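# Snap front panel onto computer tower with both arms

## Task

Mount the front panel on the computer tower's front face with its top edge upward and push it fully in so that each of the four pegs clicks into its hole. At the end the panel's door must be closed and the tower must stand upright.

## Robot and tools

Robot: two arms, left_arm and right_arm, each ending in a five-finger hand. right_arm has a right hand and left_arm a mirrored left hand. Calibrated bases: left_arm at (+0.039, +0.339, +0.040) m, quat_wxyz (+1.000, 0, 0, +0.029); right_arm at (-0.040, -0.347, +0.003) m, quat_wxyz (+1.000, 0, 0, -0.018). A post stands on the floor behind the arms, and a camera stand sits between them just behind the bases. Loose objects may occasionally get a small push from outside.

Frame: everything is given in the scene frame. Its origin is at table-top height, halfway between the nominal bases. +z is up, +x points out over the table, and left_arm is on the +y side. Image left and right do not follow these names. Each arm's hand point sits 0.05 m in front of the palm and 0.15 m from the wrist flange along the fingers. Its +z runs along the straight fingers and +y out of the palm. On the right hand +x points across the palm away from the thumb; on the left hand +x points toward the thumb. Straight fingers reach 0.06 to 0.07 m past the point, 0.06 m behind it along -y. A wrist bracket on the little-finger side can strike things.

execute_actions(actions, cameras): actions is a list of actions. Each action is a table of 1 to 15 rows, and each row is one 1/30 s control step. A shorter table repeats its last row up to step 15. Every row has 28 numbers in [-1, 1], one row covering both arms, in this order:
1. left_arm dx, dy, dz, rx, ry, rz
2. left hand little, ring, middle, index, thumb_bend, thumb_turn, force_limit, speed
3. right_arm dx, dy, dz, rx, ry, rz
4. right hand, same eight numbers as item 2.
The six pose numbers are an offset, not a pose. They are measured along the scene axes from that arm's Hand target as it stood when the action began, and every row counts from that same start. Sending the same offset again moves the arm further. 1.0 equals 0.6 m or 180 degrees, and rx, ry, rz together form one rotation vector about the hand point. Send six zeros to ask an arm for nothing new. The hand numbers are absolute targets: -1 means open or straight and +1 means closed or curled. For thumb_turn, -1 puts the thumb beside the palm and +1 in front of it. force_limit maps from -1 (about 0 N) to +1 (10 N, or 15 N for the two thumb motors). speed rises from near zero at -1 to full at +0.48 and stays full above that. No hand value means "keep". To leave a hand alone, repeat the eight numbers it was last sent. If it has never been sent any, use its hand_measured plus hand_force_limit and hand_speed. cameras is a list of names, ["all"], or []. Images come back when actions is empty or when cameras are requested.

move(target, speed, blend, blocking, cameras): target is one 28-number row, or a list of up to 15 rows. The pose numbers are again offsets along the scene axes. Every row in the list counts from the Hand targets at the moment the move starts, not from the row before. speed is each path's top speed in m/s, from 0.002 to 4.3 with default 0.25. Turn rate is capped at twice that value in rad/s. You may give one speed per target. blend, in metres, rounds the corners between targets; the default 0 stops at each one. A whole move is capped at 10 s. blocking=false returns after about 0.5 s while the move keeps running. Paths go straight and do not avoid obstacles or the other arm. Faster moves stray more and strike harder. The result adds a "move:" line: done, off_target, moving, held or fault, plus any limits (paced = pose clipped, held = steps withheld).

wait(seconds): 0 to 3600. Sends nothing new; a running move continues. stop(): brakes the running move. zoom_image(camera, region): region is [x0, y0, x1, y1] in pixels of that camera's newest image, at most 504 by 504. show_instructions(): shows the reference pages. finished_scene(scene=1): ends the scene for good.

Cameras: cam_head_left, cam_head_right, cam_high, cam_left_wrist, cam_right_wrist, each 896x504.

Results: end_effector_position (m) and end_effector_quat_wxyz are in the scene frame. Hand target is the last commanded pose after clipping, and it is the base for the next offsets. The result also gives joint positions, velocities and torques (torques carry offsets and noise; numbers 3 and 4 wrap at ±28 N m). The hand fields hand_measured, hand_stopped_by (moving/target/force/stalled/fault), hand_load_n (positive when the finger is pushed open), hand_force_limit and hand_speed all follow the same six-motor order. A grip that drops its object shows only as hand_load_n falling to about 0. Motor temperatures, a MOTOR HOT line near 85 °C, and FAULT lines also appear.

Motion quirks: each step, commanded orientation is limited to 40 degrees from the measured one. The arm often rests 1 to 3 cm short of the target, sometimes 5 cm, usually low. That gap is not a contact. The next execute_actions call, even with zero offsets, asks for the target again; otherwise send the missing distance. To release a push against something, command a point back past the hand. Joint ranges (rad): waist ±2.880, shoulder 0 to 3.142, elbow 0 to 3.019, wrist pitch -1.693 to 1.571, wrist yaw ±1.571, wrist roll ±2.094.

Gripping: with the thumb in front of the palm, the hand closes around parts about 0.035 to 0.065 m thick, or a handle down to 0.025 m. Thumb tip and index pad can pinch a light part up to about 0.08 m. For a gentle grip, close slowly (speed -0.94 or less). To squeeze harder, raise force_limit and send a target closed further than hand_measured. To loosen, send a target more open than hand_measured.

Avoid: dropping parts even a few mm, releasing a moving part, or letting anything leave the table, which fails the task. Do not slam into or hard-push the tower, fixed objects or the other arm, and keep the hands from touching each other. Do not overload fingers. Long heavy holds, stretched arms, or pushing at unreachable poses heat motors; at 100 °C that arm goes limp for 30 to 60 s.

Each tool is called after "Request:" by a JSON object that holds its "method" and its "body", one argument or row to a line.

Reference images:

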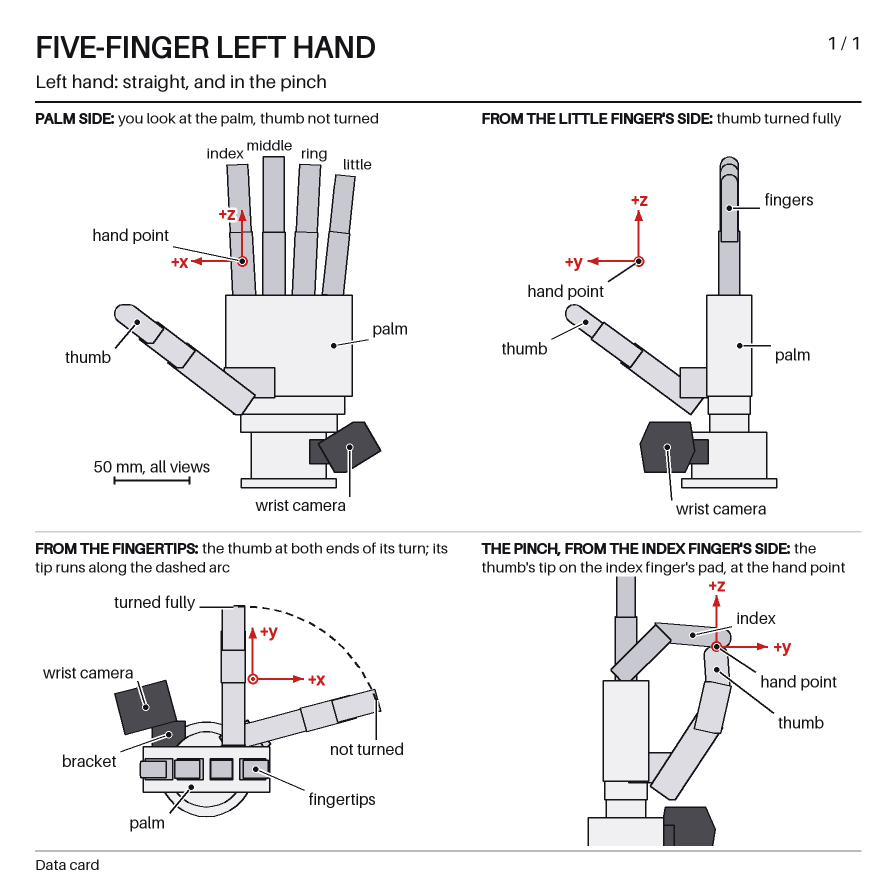

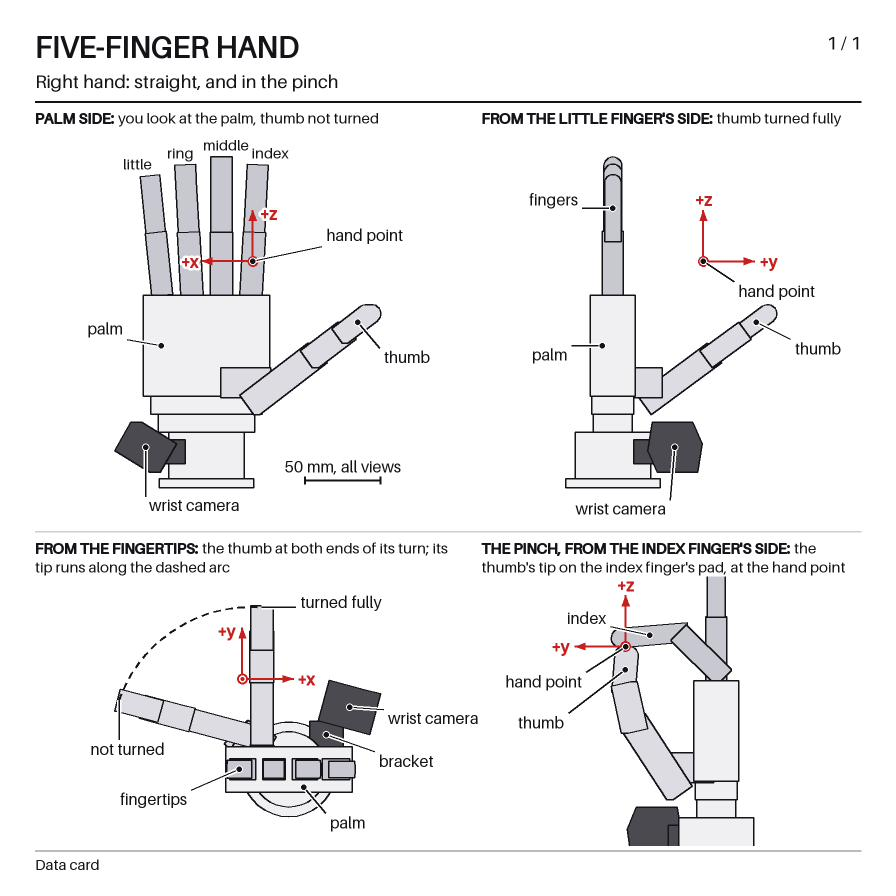

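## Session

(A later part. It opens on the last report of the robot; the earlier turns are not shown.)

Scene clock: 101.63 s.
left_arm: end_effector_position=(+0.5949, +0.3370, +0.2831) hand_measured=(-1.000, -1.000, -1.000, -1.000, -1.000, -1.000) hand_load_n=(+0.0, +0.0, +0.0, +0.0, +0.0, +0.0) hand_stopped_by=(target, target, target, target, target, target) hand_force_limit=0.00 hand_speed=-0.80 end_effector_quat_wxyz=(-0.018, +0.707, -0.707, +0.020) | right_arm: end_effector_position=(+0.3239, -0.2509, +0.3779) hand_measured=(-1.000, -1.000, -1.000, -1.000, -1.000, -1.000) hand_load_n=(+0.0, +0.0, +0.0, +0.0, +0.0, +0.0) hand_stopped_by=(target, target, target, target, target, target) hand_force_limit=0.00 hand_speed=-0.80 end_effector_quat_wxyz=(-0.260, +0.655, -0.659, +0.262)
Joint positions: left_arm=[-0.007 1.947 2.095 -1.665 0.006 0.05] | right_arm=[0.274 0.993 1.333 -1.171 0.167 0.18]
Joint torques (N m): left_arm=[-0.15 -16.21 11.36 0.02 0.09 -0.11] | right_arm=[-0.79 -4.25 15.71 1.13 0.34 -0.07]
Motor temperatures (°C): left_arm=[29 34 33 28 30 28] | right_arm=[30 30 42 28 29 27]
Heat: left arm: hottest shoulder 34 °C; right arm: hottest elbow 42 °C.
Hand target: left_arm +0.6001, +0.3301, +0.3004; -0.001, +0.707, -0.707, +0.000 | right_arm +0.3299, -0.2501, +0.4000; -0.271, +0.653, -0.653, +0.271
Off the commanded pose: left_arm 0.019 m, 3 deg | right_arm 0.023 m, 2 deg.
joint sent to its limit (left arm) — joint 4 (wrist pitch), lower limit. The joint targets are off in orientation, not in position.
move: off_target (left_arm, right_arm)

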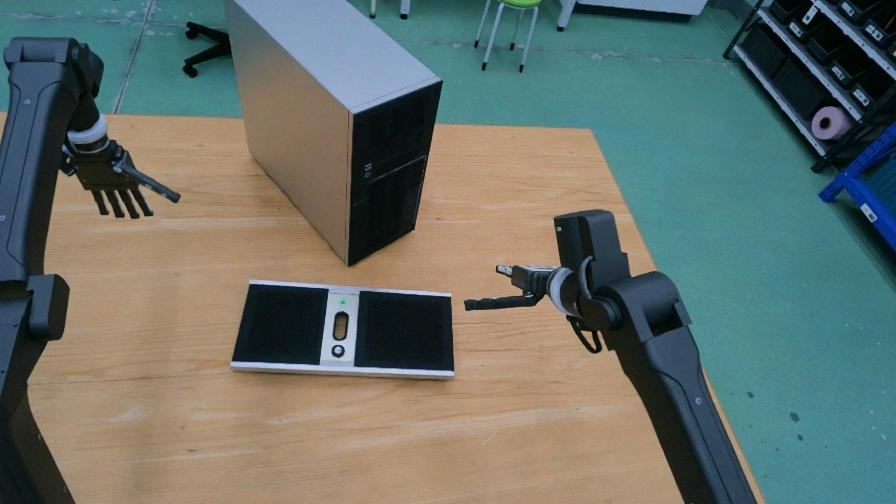

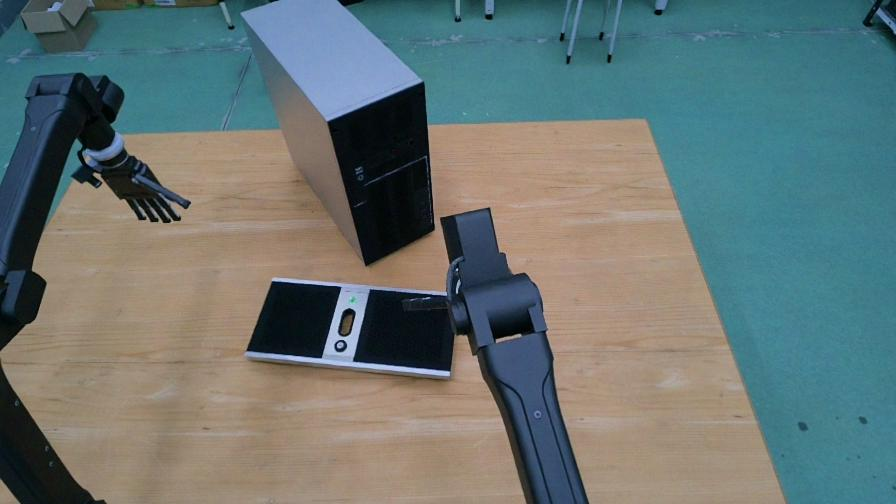

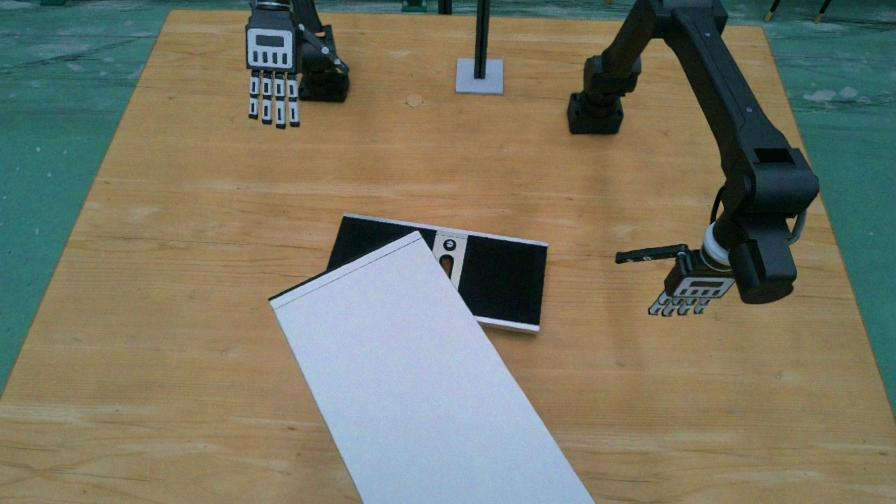

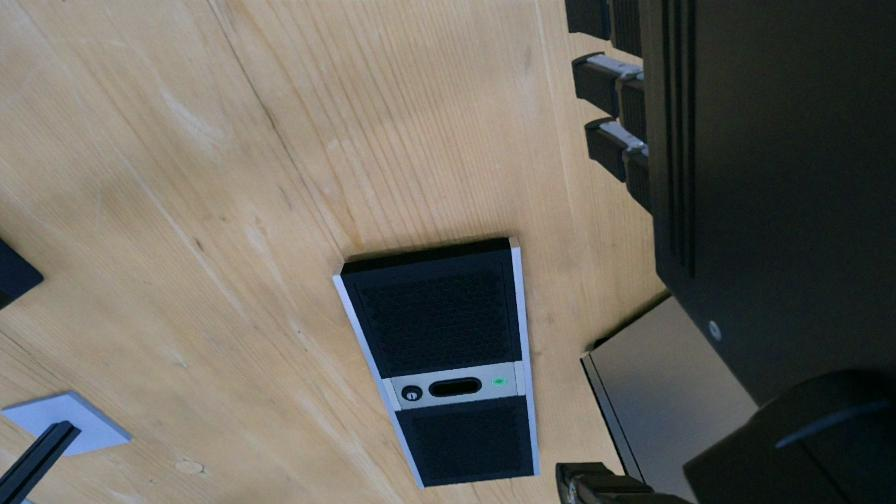

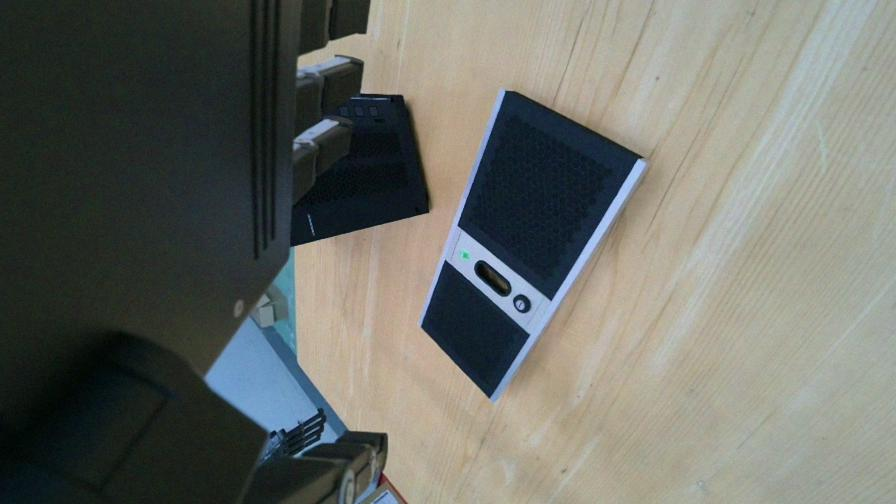

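Request:
{"method": "zoom_image", "body": {
  "camera": "cam_left_wrist",
  "region": [320, 220, 560, 500]
}}

Request:
{"method": "zoom_image", "body": {
  "camera": "cam_right_wrist",
  "region": [410, 80, 660, 410]
}}

Request:
{"method": "zoom_image", "body": {
  "camera": "cam_right_wrist",
  "region": [430, 220, 570, 330]
}}

Scaled by 1.800.

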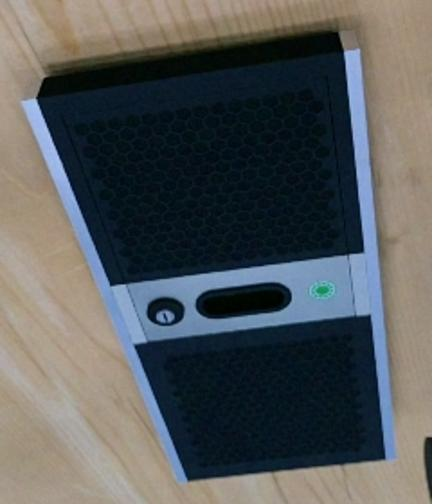

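Scaled by 1.527.

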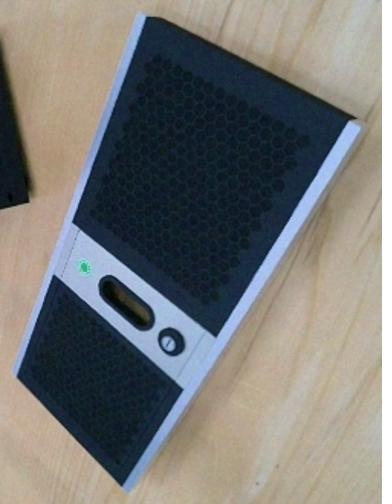

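Scaled by 3.600.

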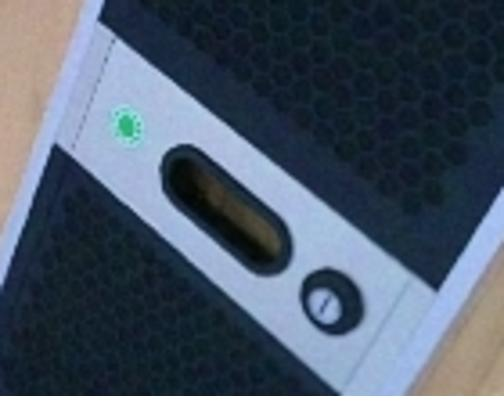

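Request:
{"method": "move", "body": {
  "target": [0.0,-0.16,-0.13,0,0,0.4444,-1,-1,-1,-1,-1,-1,0,-0.8,0,0,0,0,0,0,-1,-1,-1,-1,-1,-1,0,-0.8],
  "cameras": ["all"]
}}

Scene clock: 110.63 s.
left_arm: end_effector_position=(+0.5996, +0.2406, +0.2093) hand_measured=(-1.000, -1.000, -1.000, -1.000, -1.000, -1.000) hand_load_n=(+0.0, +0.0, +0.0, +0.0, +0.0, +0.0) hand_stopped_by=(target, target, target, target, target, target) hand_force_limit=0.00 hand_speed=-0.80 end_effector_quat_wxyz=(+0.000, +0.996, -0.089, -0.018) | right_arm: end_effector_position=(+0.3239, -0.2509, +0.3779) hand_measured=(-1.000, -1.000, -1.000, -1.000, -1.000, -1.000) hand_load_n=(+0.0, +0.0, +0.0, +0.0, +0.0, +0.0) hand_stopped_by=(target, target, target, target, target, target) hand_force_limit=0.00 hand_speed=-0.80 end_effector_quat_wxyz=(-0.260, +0.655, -0.659, +0.262)
Joint positions: left_arm=[-0.118 1.795 1.673 -1.486 0 -1.453] | right_arm=[0.274 0.993 1.333 -1.171 0.167 0.18]
Joint torques (N m): left_arm=[-0.21 -16.15 7.8 0.7 0.22 -0.1] | right_arm=[-0.26 -4.42 15.47 1.14 0.4 -0.02]
Heat: left arm: hottest shoulder 34 °C; right arm: hottest elbow 42 °C.
Hand target: left_arm +0.6001, +0.2340, +0.2224; +0.000, +0.996, -0.088, -0.001 | right_arm +0.3299, -0.2501, +0.4000; -0.271, +0.653, -0.653, +0.271
Off the commanded pose: left_arm 0.015 m, 2 deg | right_arm 0.023 m, 2 deg.
move: off_target (left_arm)

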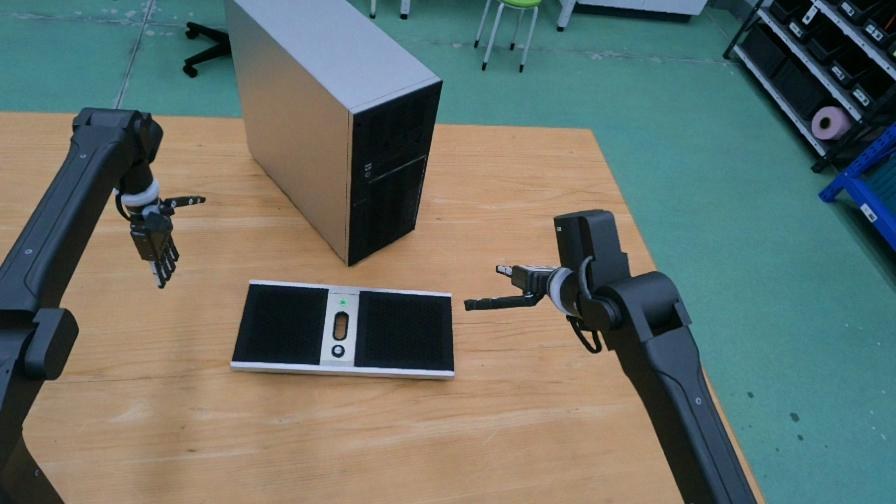

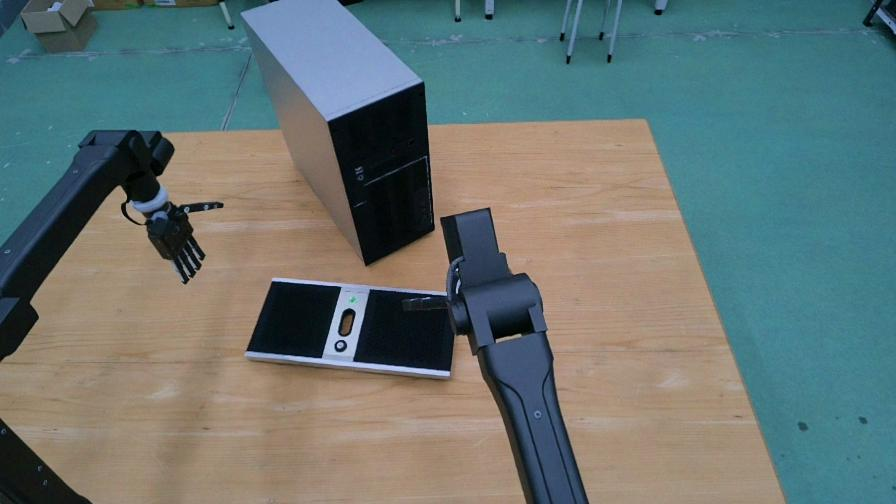

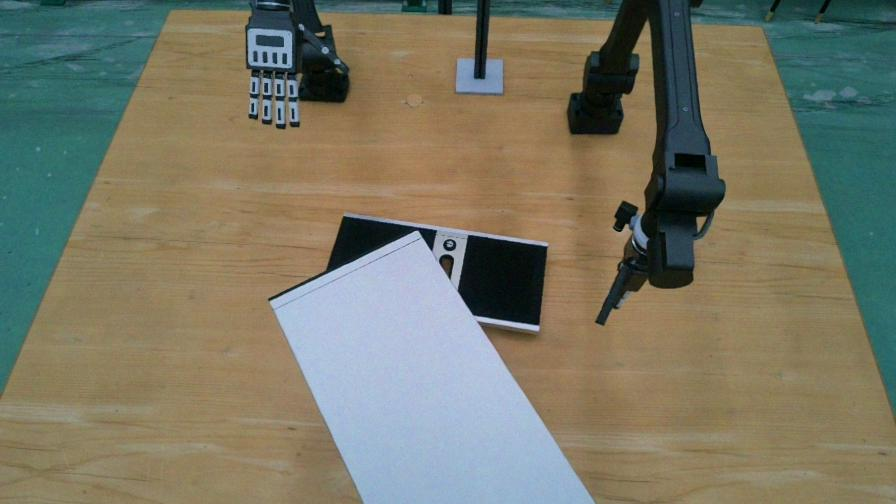

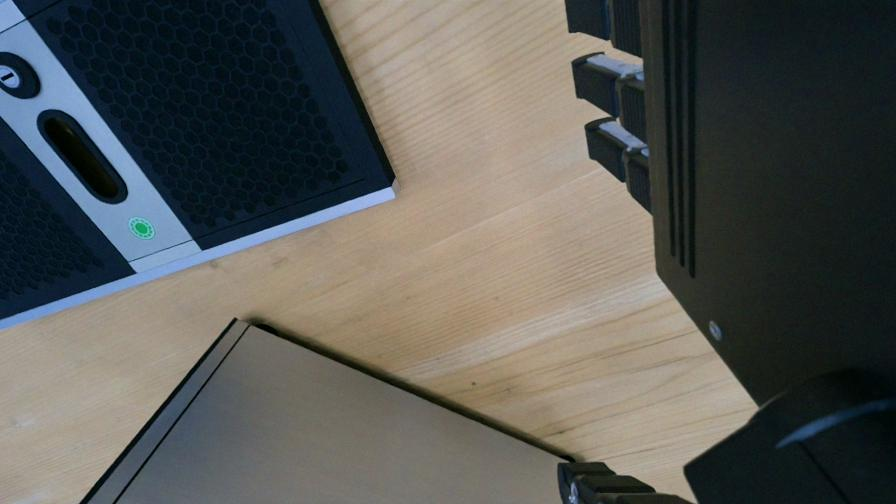

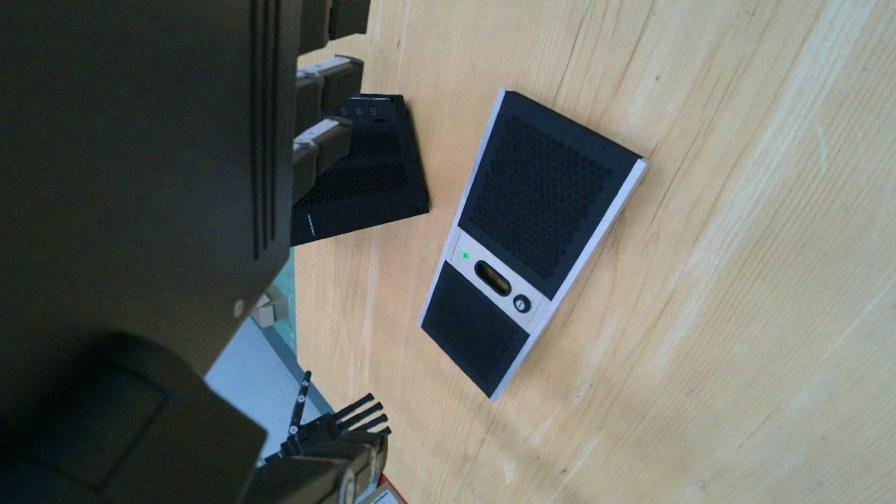

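Request:
{"method": "zoom_image", "body": {
  "camera": "cam_left_wrist",
  "region": [0, 0, 410, 340]
}}

Scaled by 1.229.

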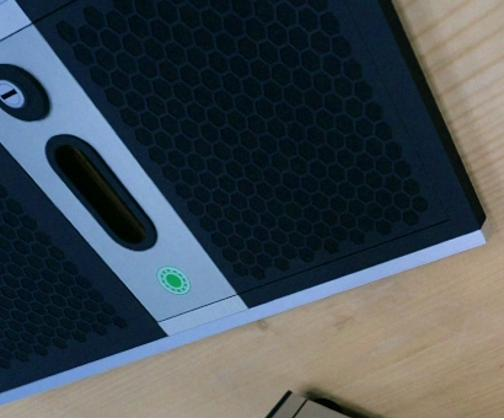

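Request:
{"method": "move", "body": {
  "target": [0.0,0.0,-0.207,0,0,0,-1,-1,-1,-1,-1,-1,0,-0.8,0,0,0,0,0,0,-1,-1,-1,-1,-1,-1,0,-0.8],
  "cameras": ["all"],
  "speed": 0.15
}}

Scene clock: 125.47 s.
left_arm: end_effector_position=(+0.5965, +0.2408, +0.0959) hand_measured=(-1.000, -1.000, -1.000, -1.000, -1.000, -1.000) hand_load_n=(+0.0, +0.0, +0.0, +0.0, +0.0, +0.0) hand_stopped_by=(target, target, target, target, target, target) hand_force_limit=0.00 hand_speed=-0.80 end_effector_quat_wxyz=(+0.000, +0.996, -0.089, -0.009) | right_arm: end_effector_position=(+0.3239, -0.2509, +0.3779) hand_measured=(-1.000, -1.000, -1.000, -1.000, -1.000, -1.000) hand_load_n=(+0.5, +0.0, +0.0, +0.0, +0.0, +0.0) hand_stopped_by=(target, target, target, target, target, target) hand_force_limit=0.00 hand_speed=-0.80 end_effector_quat_wxyz=(-0.260, +0.655, -0.659, +0.262)
Joint positions: left_arm=[-0.118 1.852 1.446 -1.183 0 -1.454] | right_arm=[0.274 0.993 1.333 -1.171 0.167 0.18]
Joint torques (N m): left_arm=[-0.21 -14.62 7.65 0.73 0.23 -0.11] | right_arm=[-0.67 -4.84 15.53 1.29 0.38 -0.01]
Heat: left arm: hottest shoulder 34 °C; right arm: hottest elbow 43 °C.
Hand target: left_arm +0.6001, +0.2340, +0.0981; +0.000, +0.996, -0.088, -0.001 | right_arm +0.3299, -0.2501, +0.4000; -0.271, +0.653, -0.653, +0.271
Off the commanded pose: left_arm 0.008 m, 1 deg | right_arm 0.023 m, 2 deg.
move: done

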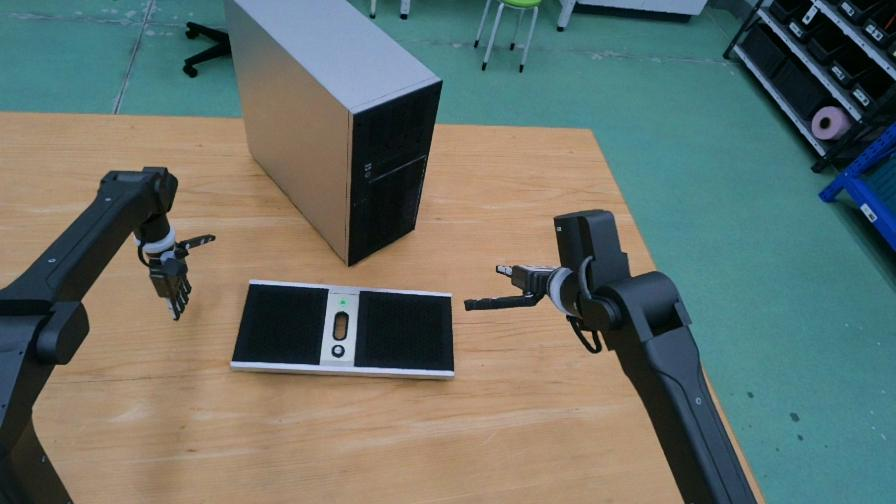

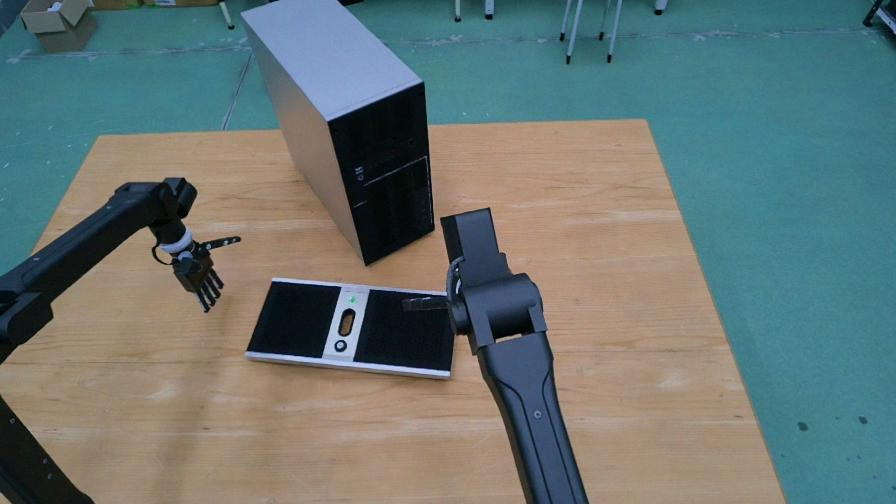

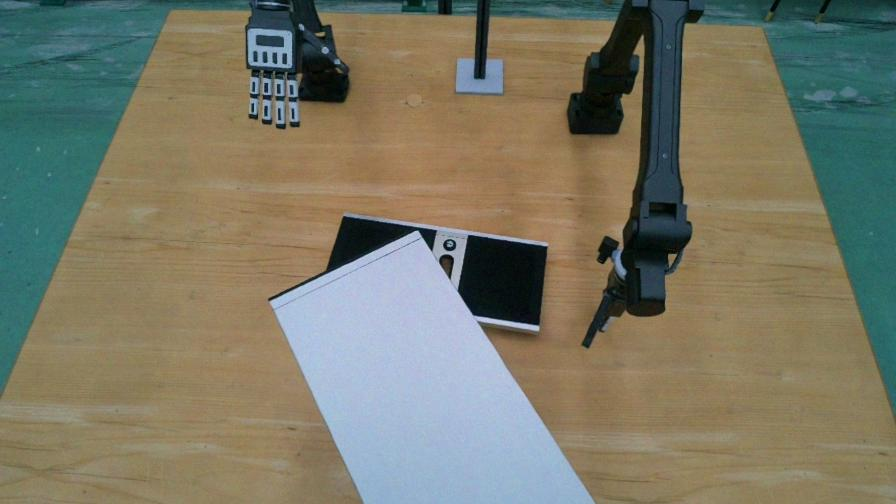

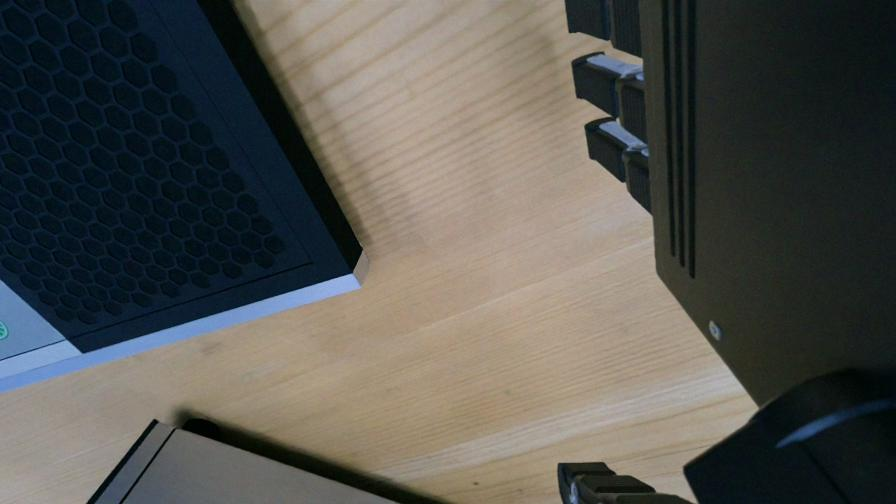

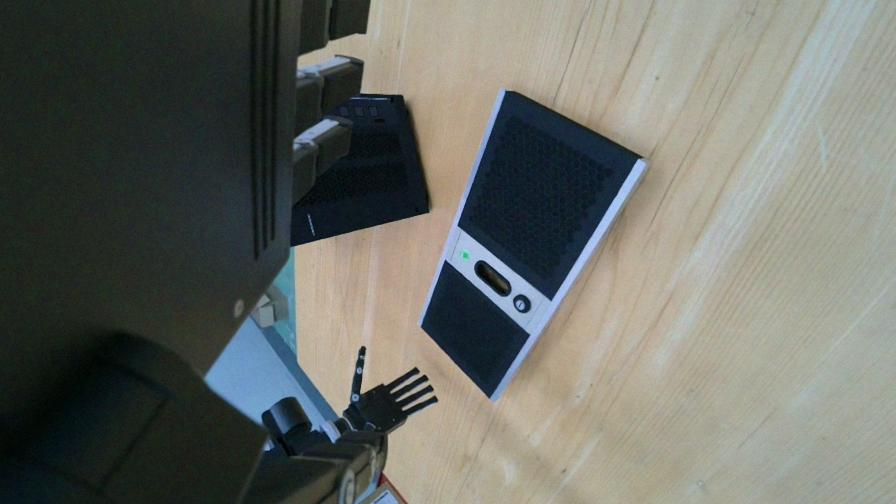

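Request:
{"method": "move", "body": {
  "target": [-0.03,-0.25,0.0,0,0,0,-1,-1,-1,-1,-1,-1,0,-0.8,0,0,0,0,0,0,-1,-1,-1,-1,-1,-1,0,-0.8],
  "cameras": ["cam_head_left", "cam_head_right", "cam_high", "cam_right_wrist"],
  "speed": 0.1
}}

Scene clock: 132.17 s.
left_arm: end_effector_position=(+0.5667, +0.0980, +0.0866) hand_measured=(-1.000, -1.000, -1.000, -1.000, -1.000, -1.000) hand_load_n=(+0.0, +0.0, +0.0, +0.0, +0.0, +0.0) hand_stopped_by=(target, target, target, target, target, target) hand_force_limit=0.00 hand_speed=-0.80 end_effector_quat_wxyz=(-0.005, +0.996, -0.088, -0.016) | right_arm: end_effector_position=(+0.3239, -0.2509, +0.3779) hand_measured=(-1.000, -1.000, -1.000, -1.000, -1.000, -1.000) hand_load_n=(+0.0, +0.0, +0.0, +0.0, +0.0, +0.0) hand_stopped_by=(target, target, target, target, target, target) hand_force_limit=0.00 hand_speed=-0.80 end_effector_quat_wxyz=(-0.260, +0.655, -0.659, +0.262)
Joint positions: left_arm=[-0.391 1.868 1.446 -1.183 -0.002 -1.728] | right_arm=[0.274 0.993 1.333 -1.171 0.167 0.18]
Joint torques (N m): left_arm=[-0.32 -13.45 11.45 0.16 0.34 -0.15] | right_arm=[-0.15 -4.54 15.27 1.4 0.33 -0.03]
Heat: left arm: hottest shoulder 34 °C; right arm: hottest elbow 43 °C.
Hand target: left_arm +0.5822, +0.0840, +0.0982; +0.000, +0.996, -0.088, -0.001 | right_arm +0.3299, -0.2501, +0.4000; -0.271, +0.653, -0.653, +0.271
Off the commanded pose: left_arm 0.024 m, 2 deg | right_arm 0.023 m, 2 deg.
move: off_target (left_arm)

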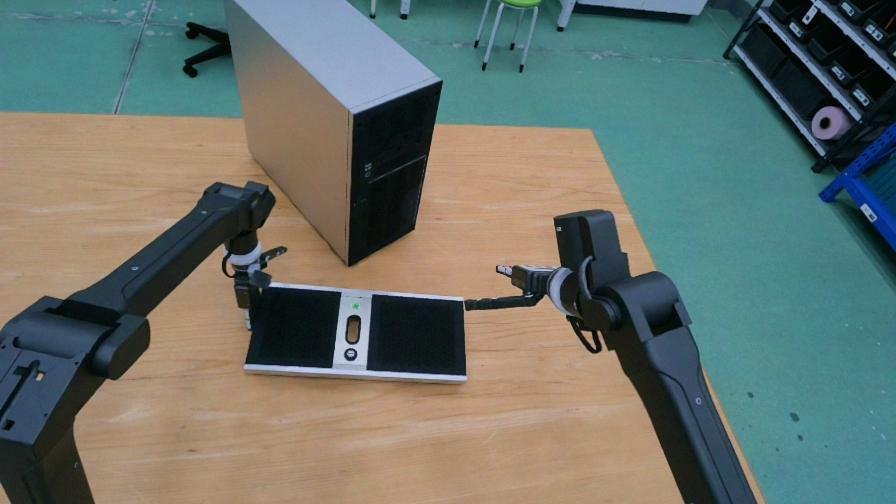

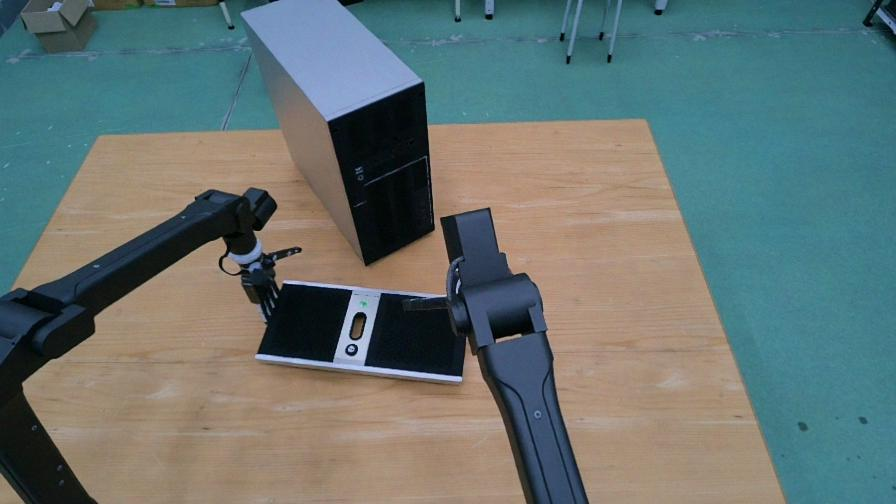

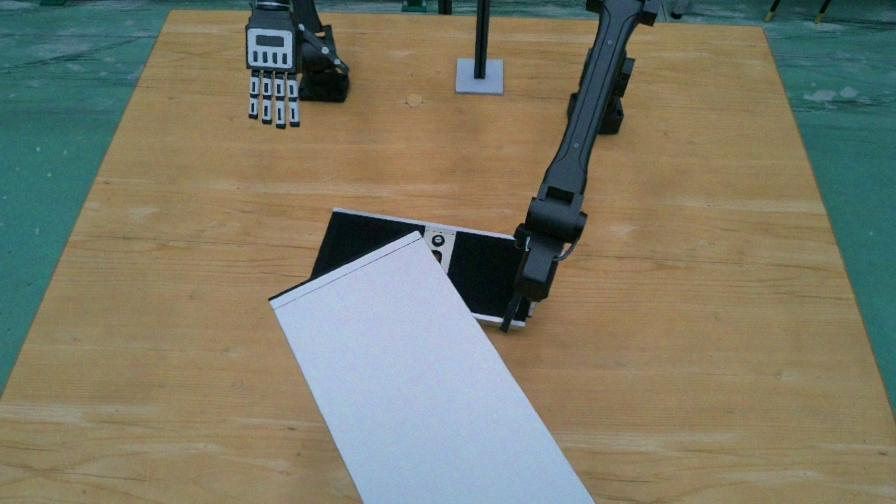

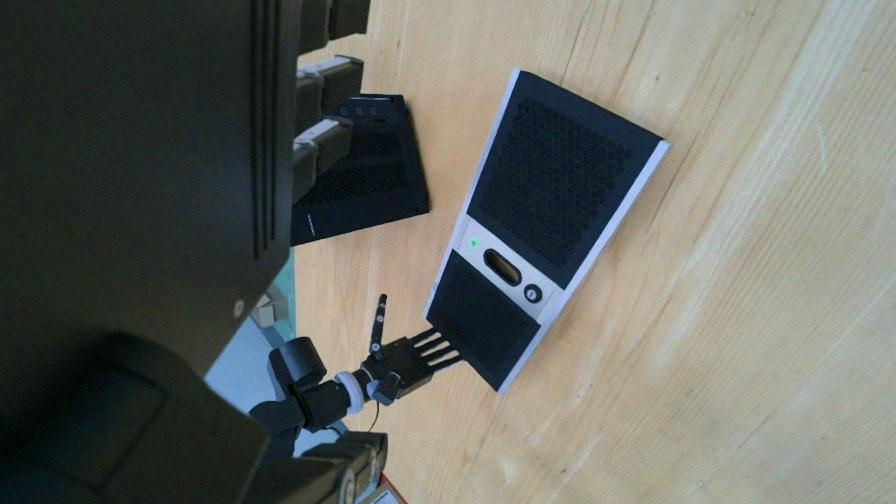

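Request:
{"method": "move", "body": {
  "target": [0.02,-0.22,0.01,0,0,0,-1,-1,-1,-1,-1,-1,0,-0.8,0,0,0,0,0,0,-1,-1,-1,-1,-1,-1,0,-0.8],
  "cameras": ["cam_head_left", "cam_head_right", "cam_high", "cam_right_wrist", "cam_left_wrist"],
  "speed": 0.1
}}

Scene clock: 135.00 s.
left_arm: end_effector_position=(+0.5831, -0.0303, +0.0887) hand_measured=(-1.000, -1.000, -1.000, -1.000, -1.000, -1.000) hand_load_n=(+0.0, +0.0, +0.0, +0.0, -0.5, +0.0) hand_stopped_by=(target, target, target, target, target, target) hand_force_limit=0.00 hand_speed=-0.80 end_effector_quat_wxyz=(-0.009, +0.996, -0.086, -0.016) | right_arm: end_effector_position=(+0.3239, -0.2509, +0.3779) hand_measured=(-1.000, -1.000, -1.000, -1.000, -1.000, -1.000) hand_load_n=(+0.0, -0.5, +0.0, +0.0, +0.0, +0.0) hand_stopped_by=(target, target, target, target, target, target) hand_force_limit=0.00 hand_speed=-0.80 end_effector_quat_wxyz=(-0.260, +0.655, -0.659, +0.262)
Joint positions: left_arm=[-0.584 2.036 1.718 -1.288 -0.002 -1.925] | right_arm=[0.274 0.993 1.333 -1.171 0.167 0.18]
Joint torques (N m): left_arm=[-0.44 -16.03 12.29 -0.02 0.34 -0.08] | right_arm=[-0.38 -3.43 15.71 1.36 0.4 -0.04]
Heat: left arm: hottest shoulder 34 °C; right arm: hottest elbow 43 °C.
Hand target: left_arm +0.5942, -0.0478, +0.1041; +0.000, +0.996, -0.087, -0.001 | right_arm +0.3299, -0.2501, +0.4000; -0.271, +0.653, -0.653, +0.271
Off the commanded pose: left_arm 0.026 m, 2 deg | right_arm 0.023 m, 2 deg.
move: off_target (left_arm)

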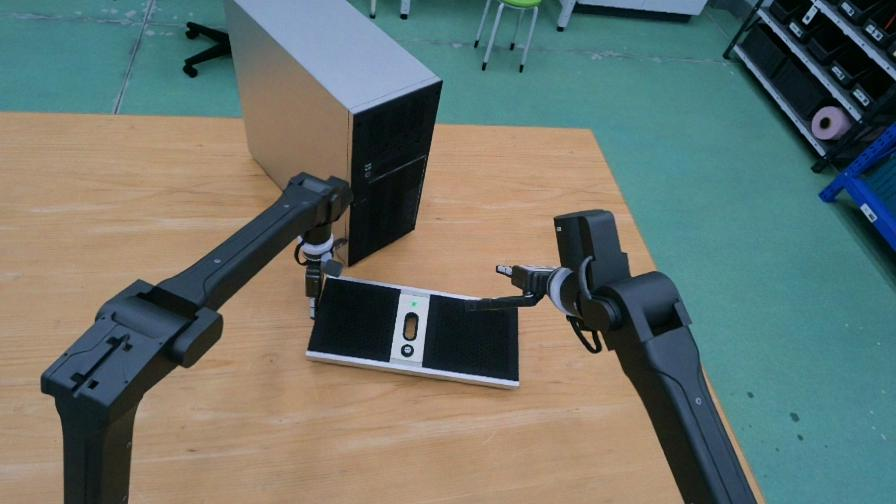

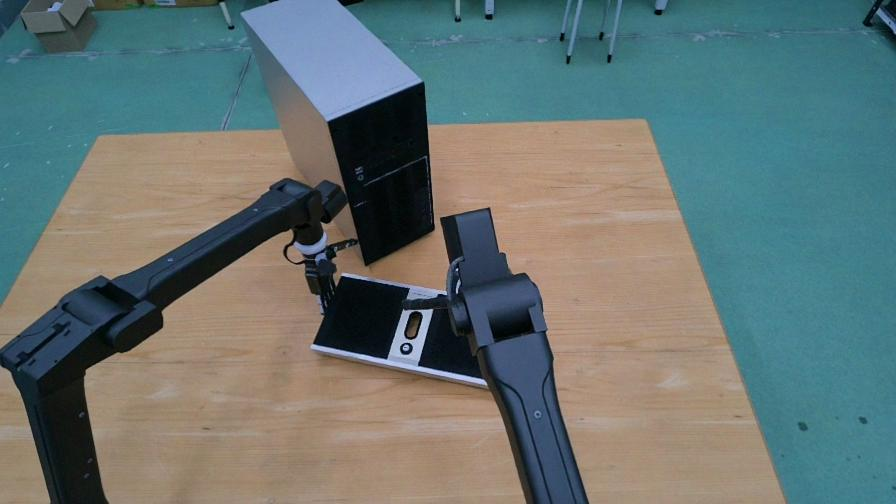

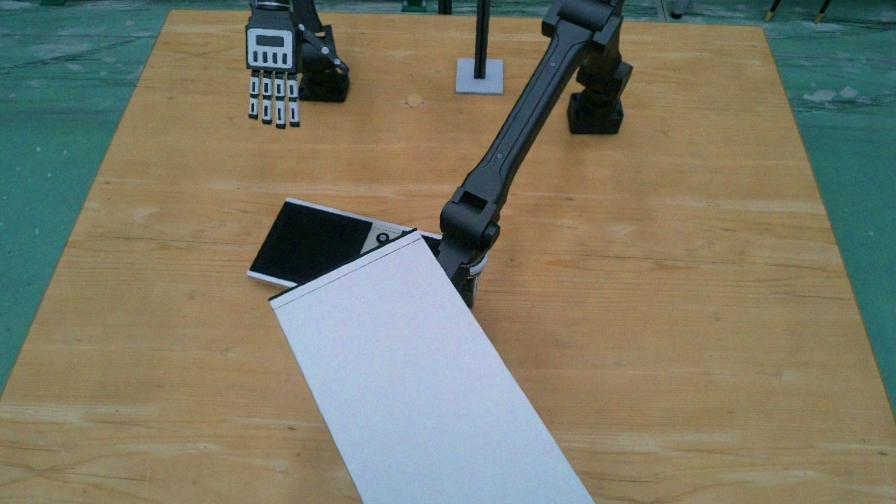

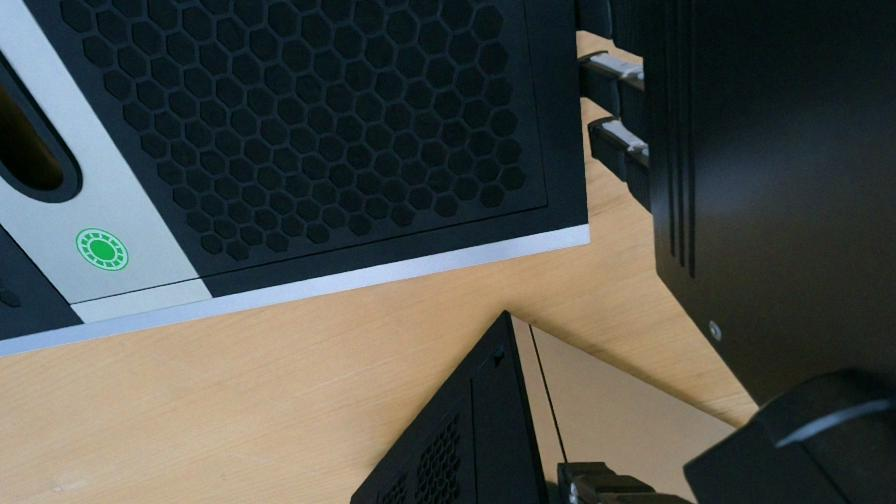

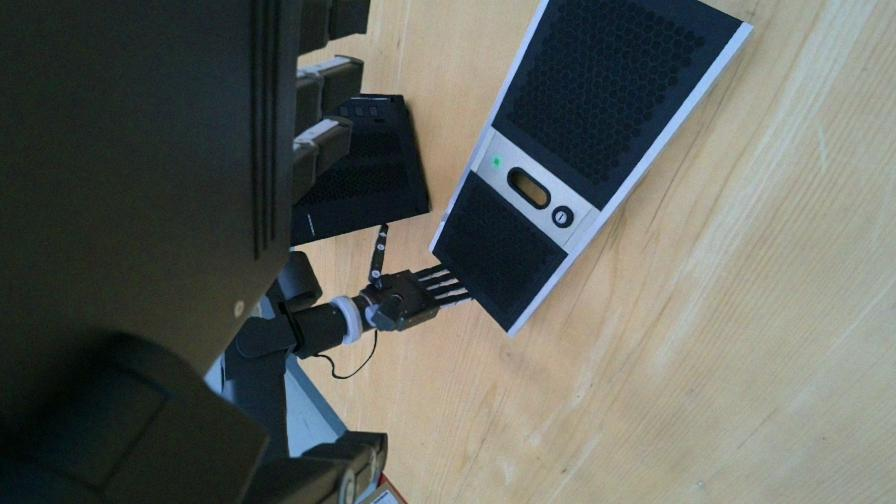

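Request:
{"method": "move", "body": {
  "target": [
    [0.0,0.12,0.03,0,0,0,-1,-1,-1,-1,-1,-1,0,-0.8,0.2,-0.075,0.0,0,0.15,0,-1,-1,-1,-1,-1,-1,0,-0.8],
    [0.0,0.40,0.25,0,0,0,-1,-1,-1,-1,-1,-1,0,-0.8,0.361,-0.075,-0.30,0,0.25,0,-1,-1,-1,-1,-1,-1,0,-0.8]
  ],
  "blend": 0.03,
  "cameras": ["cam_head_left", "cam_head_right", "cam_high", "cam_right_wrist"],
  "speed": 0.2
}}

Scene clock: 146.27 s.
left_arm: end_effector_position=(+0.5838, +0.1932, +0.2251) hand_measured=(-1.000, -1.000, -1.000, -1.000, -1.000, -1.000) hand_load_n=(+0.0, +0.0, +0.0, -0.5, -0.5, +0.0) hand_stopped_by=(target, target, target, target, target, target) hand_force_limit=0.00 hand_speed=-0.80 end_effector_quat_wxyz=(-0.003, +0.996, -0.082, -0.028) | right_arm: end_effector_position=(+0.5362, -0.2907, +0.2053) hand_measured=(-1.000, -1.000, -1.000, -1.000, -1.000, -1.000) hand_load_n=(+0.0, +0.0, +0.0, +0.0, +0.0, +0.0) hand_stopped_by=(target, target, target, target, target, target) hand_force_limit=0.00 hand_speed=-0.80 end_effector_quat_wxyz=(+0.005, +0.706, -0.708, -0.004)
Joint positions: left_arm=[-0.211 1.773 1.687 -1.54 -0.002 -1.561] | right_arm=[0.077 2.06 2.156 -1.68 0.001 0.044]
Joint torques (N m): left_arm=[0.97 -15.09 12.25 -0.1 0.3 0.18] | right_arm=[-1.44 -17.32 14.28 -0.32 0.08 0.04]
Heat: left arm: hottest shoulder 35 °C; right arm: hottest elbow 44 °C.
Hand target: left_arm +0.5943, +0.1920, +0.2540; +0.000, +0.996, -0.088, -0.001 | right_arm +0.5464, -0.2952, +0.2200; -0.001, +0.707, -0.707, +0.001
Off the commanded pose: left_arm 0.031 m, 3 deg | right_arm 0.018 m, 1 deg.
joint sent to its limit (right arm) — joint 4 (wrist pitch), lower limit. The joint targets still meet the commanded pose.
move: off_target (left_arm, right_arm)

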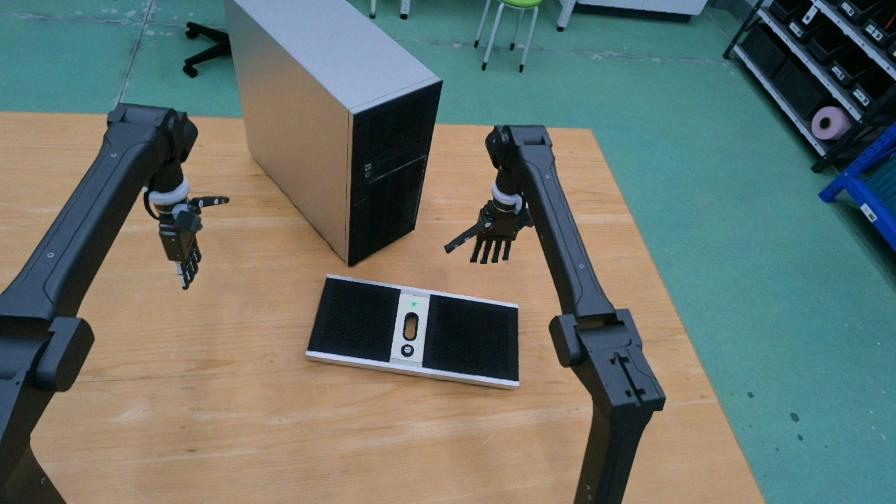

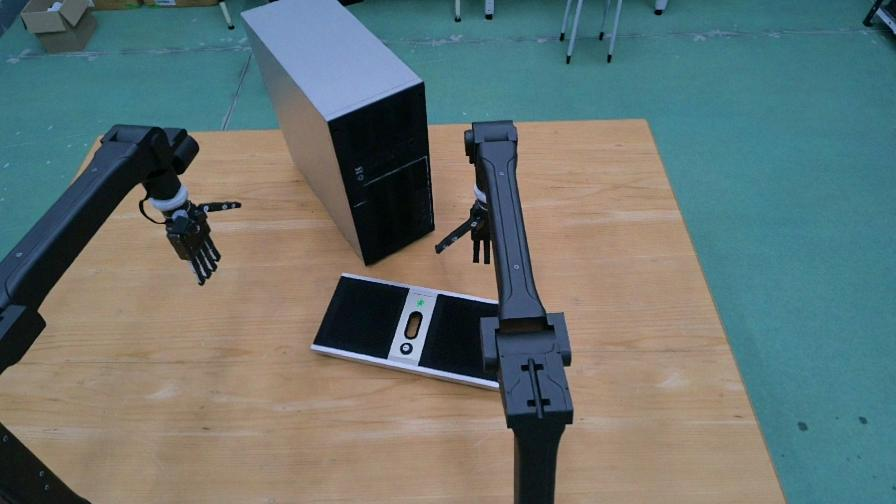

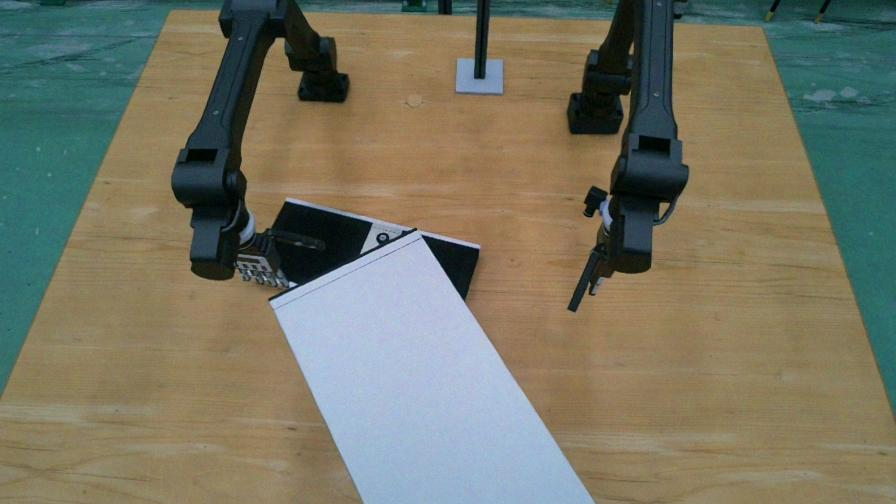

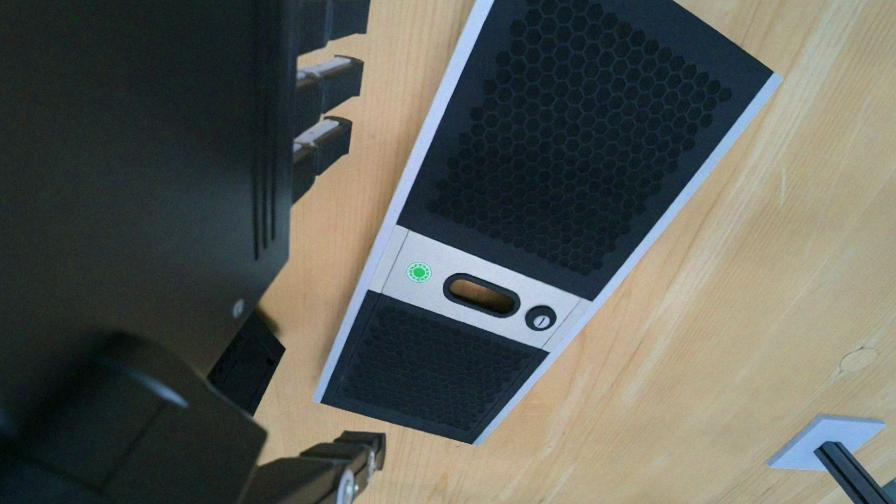

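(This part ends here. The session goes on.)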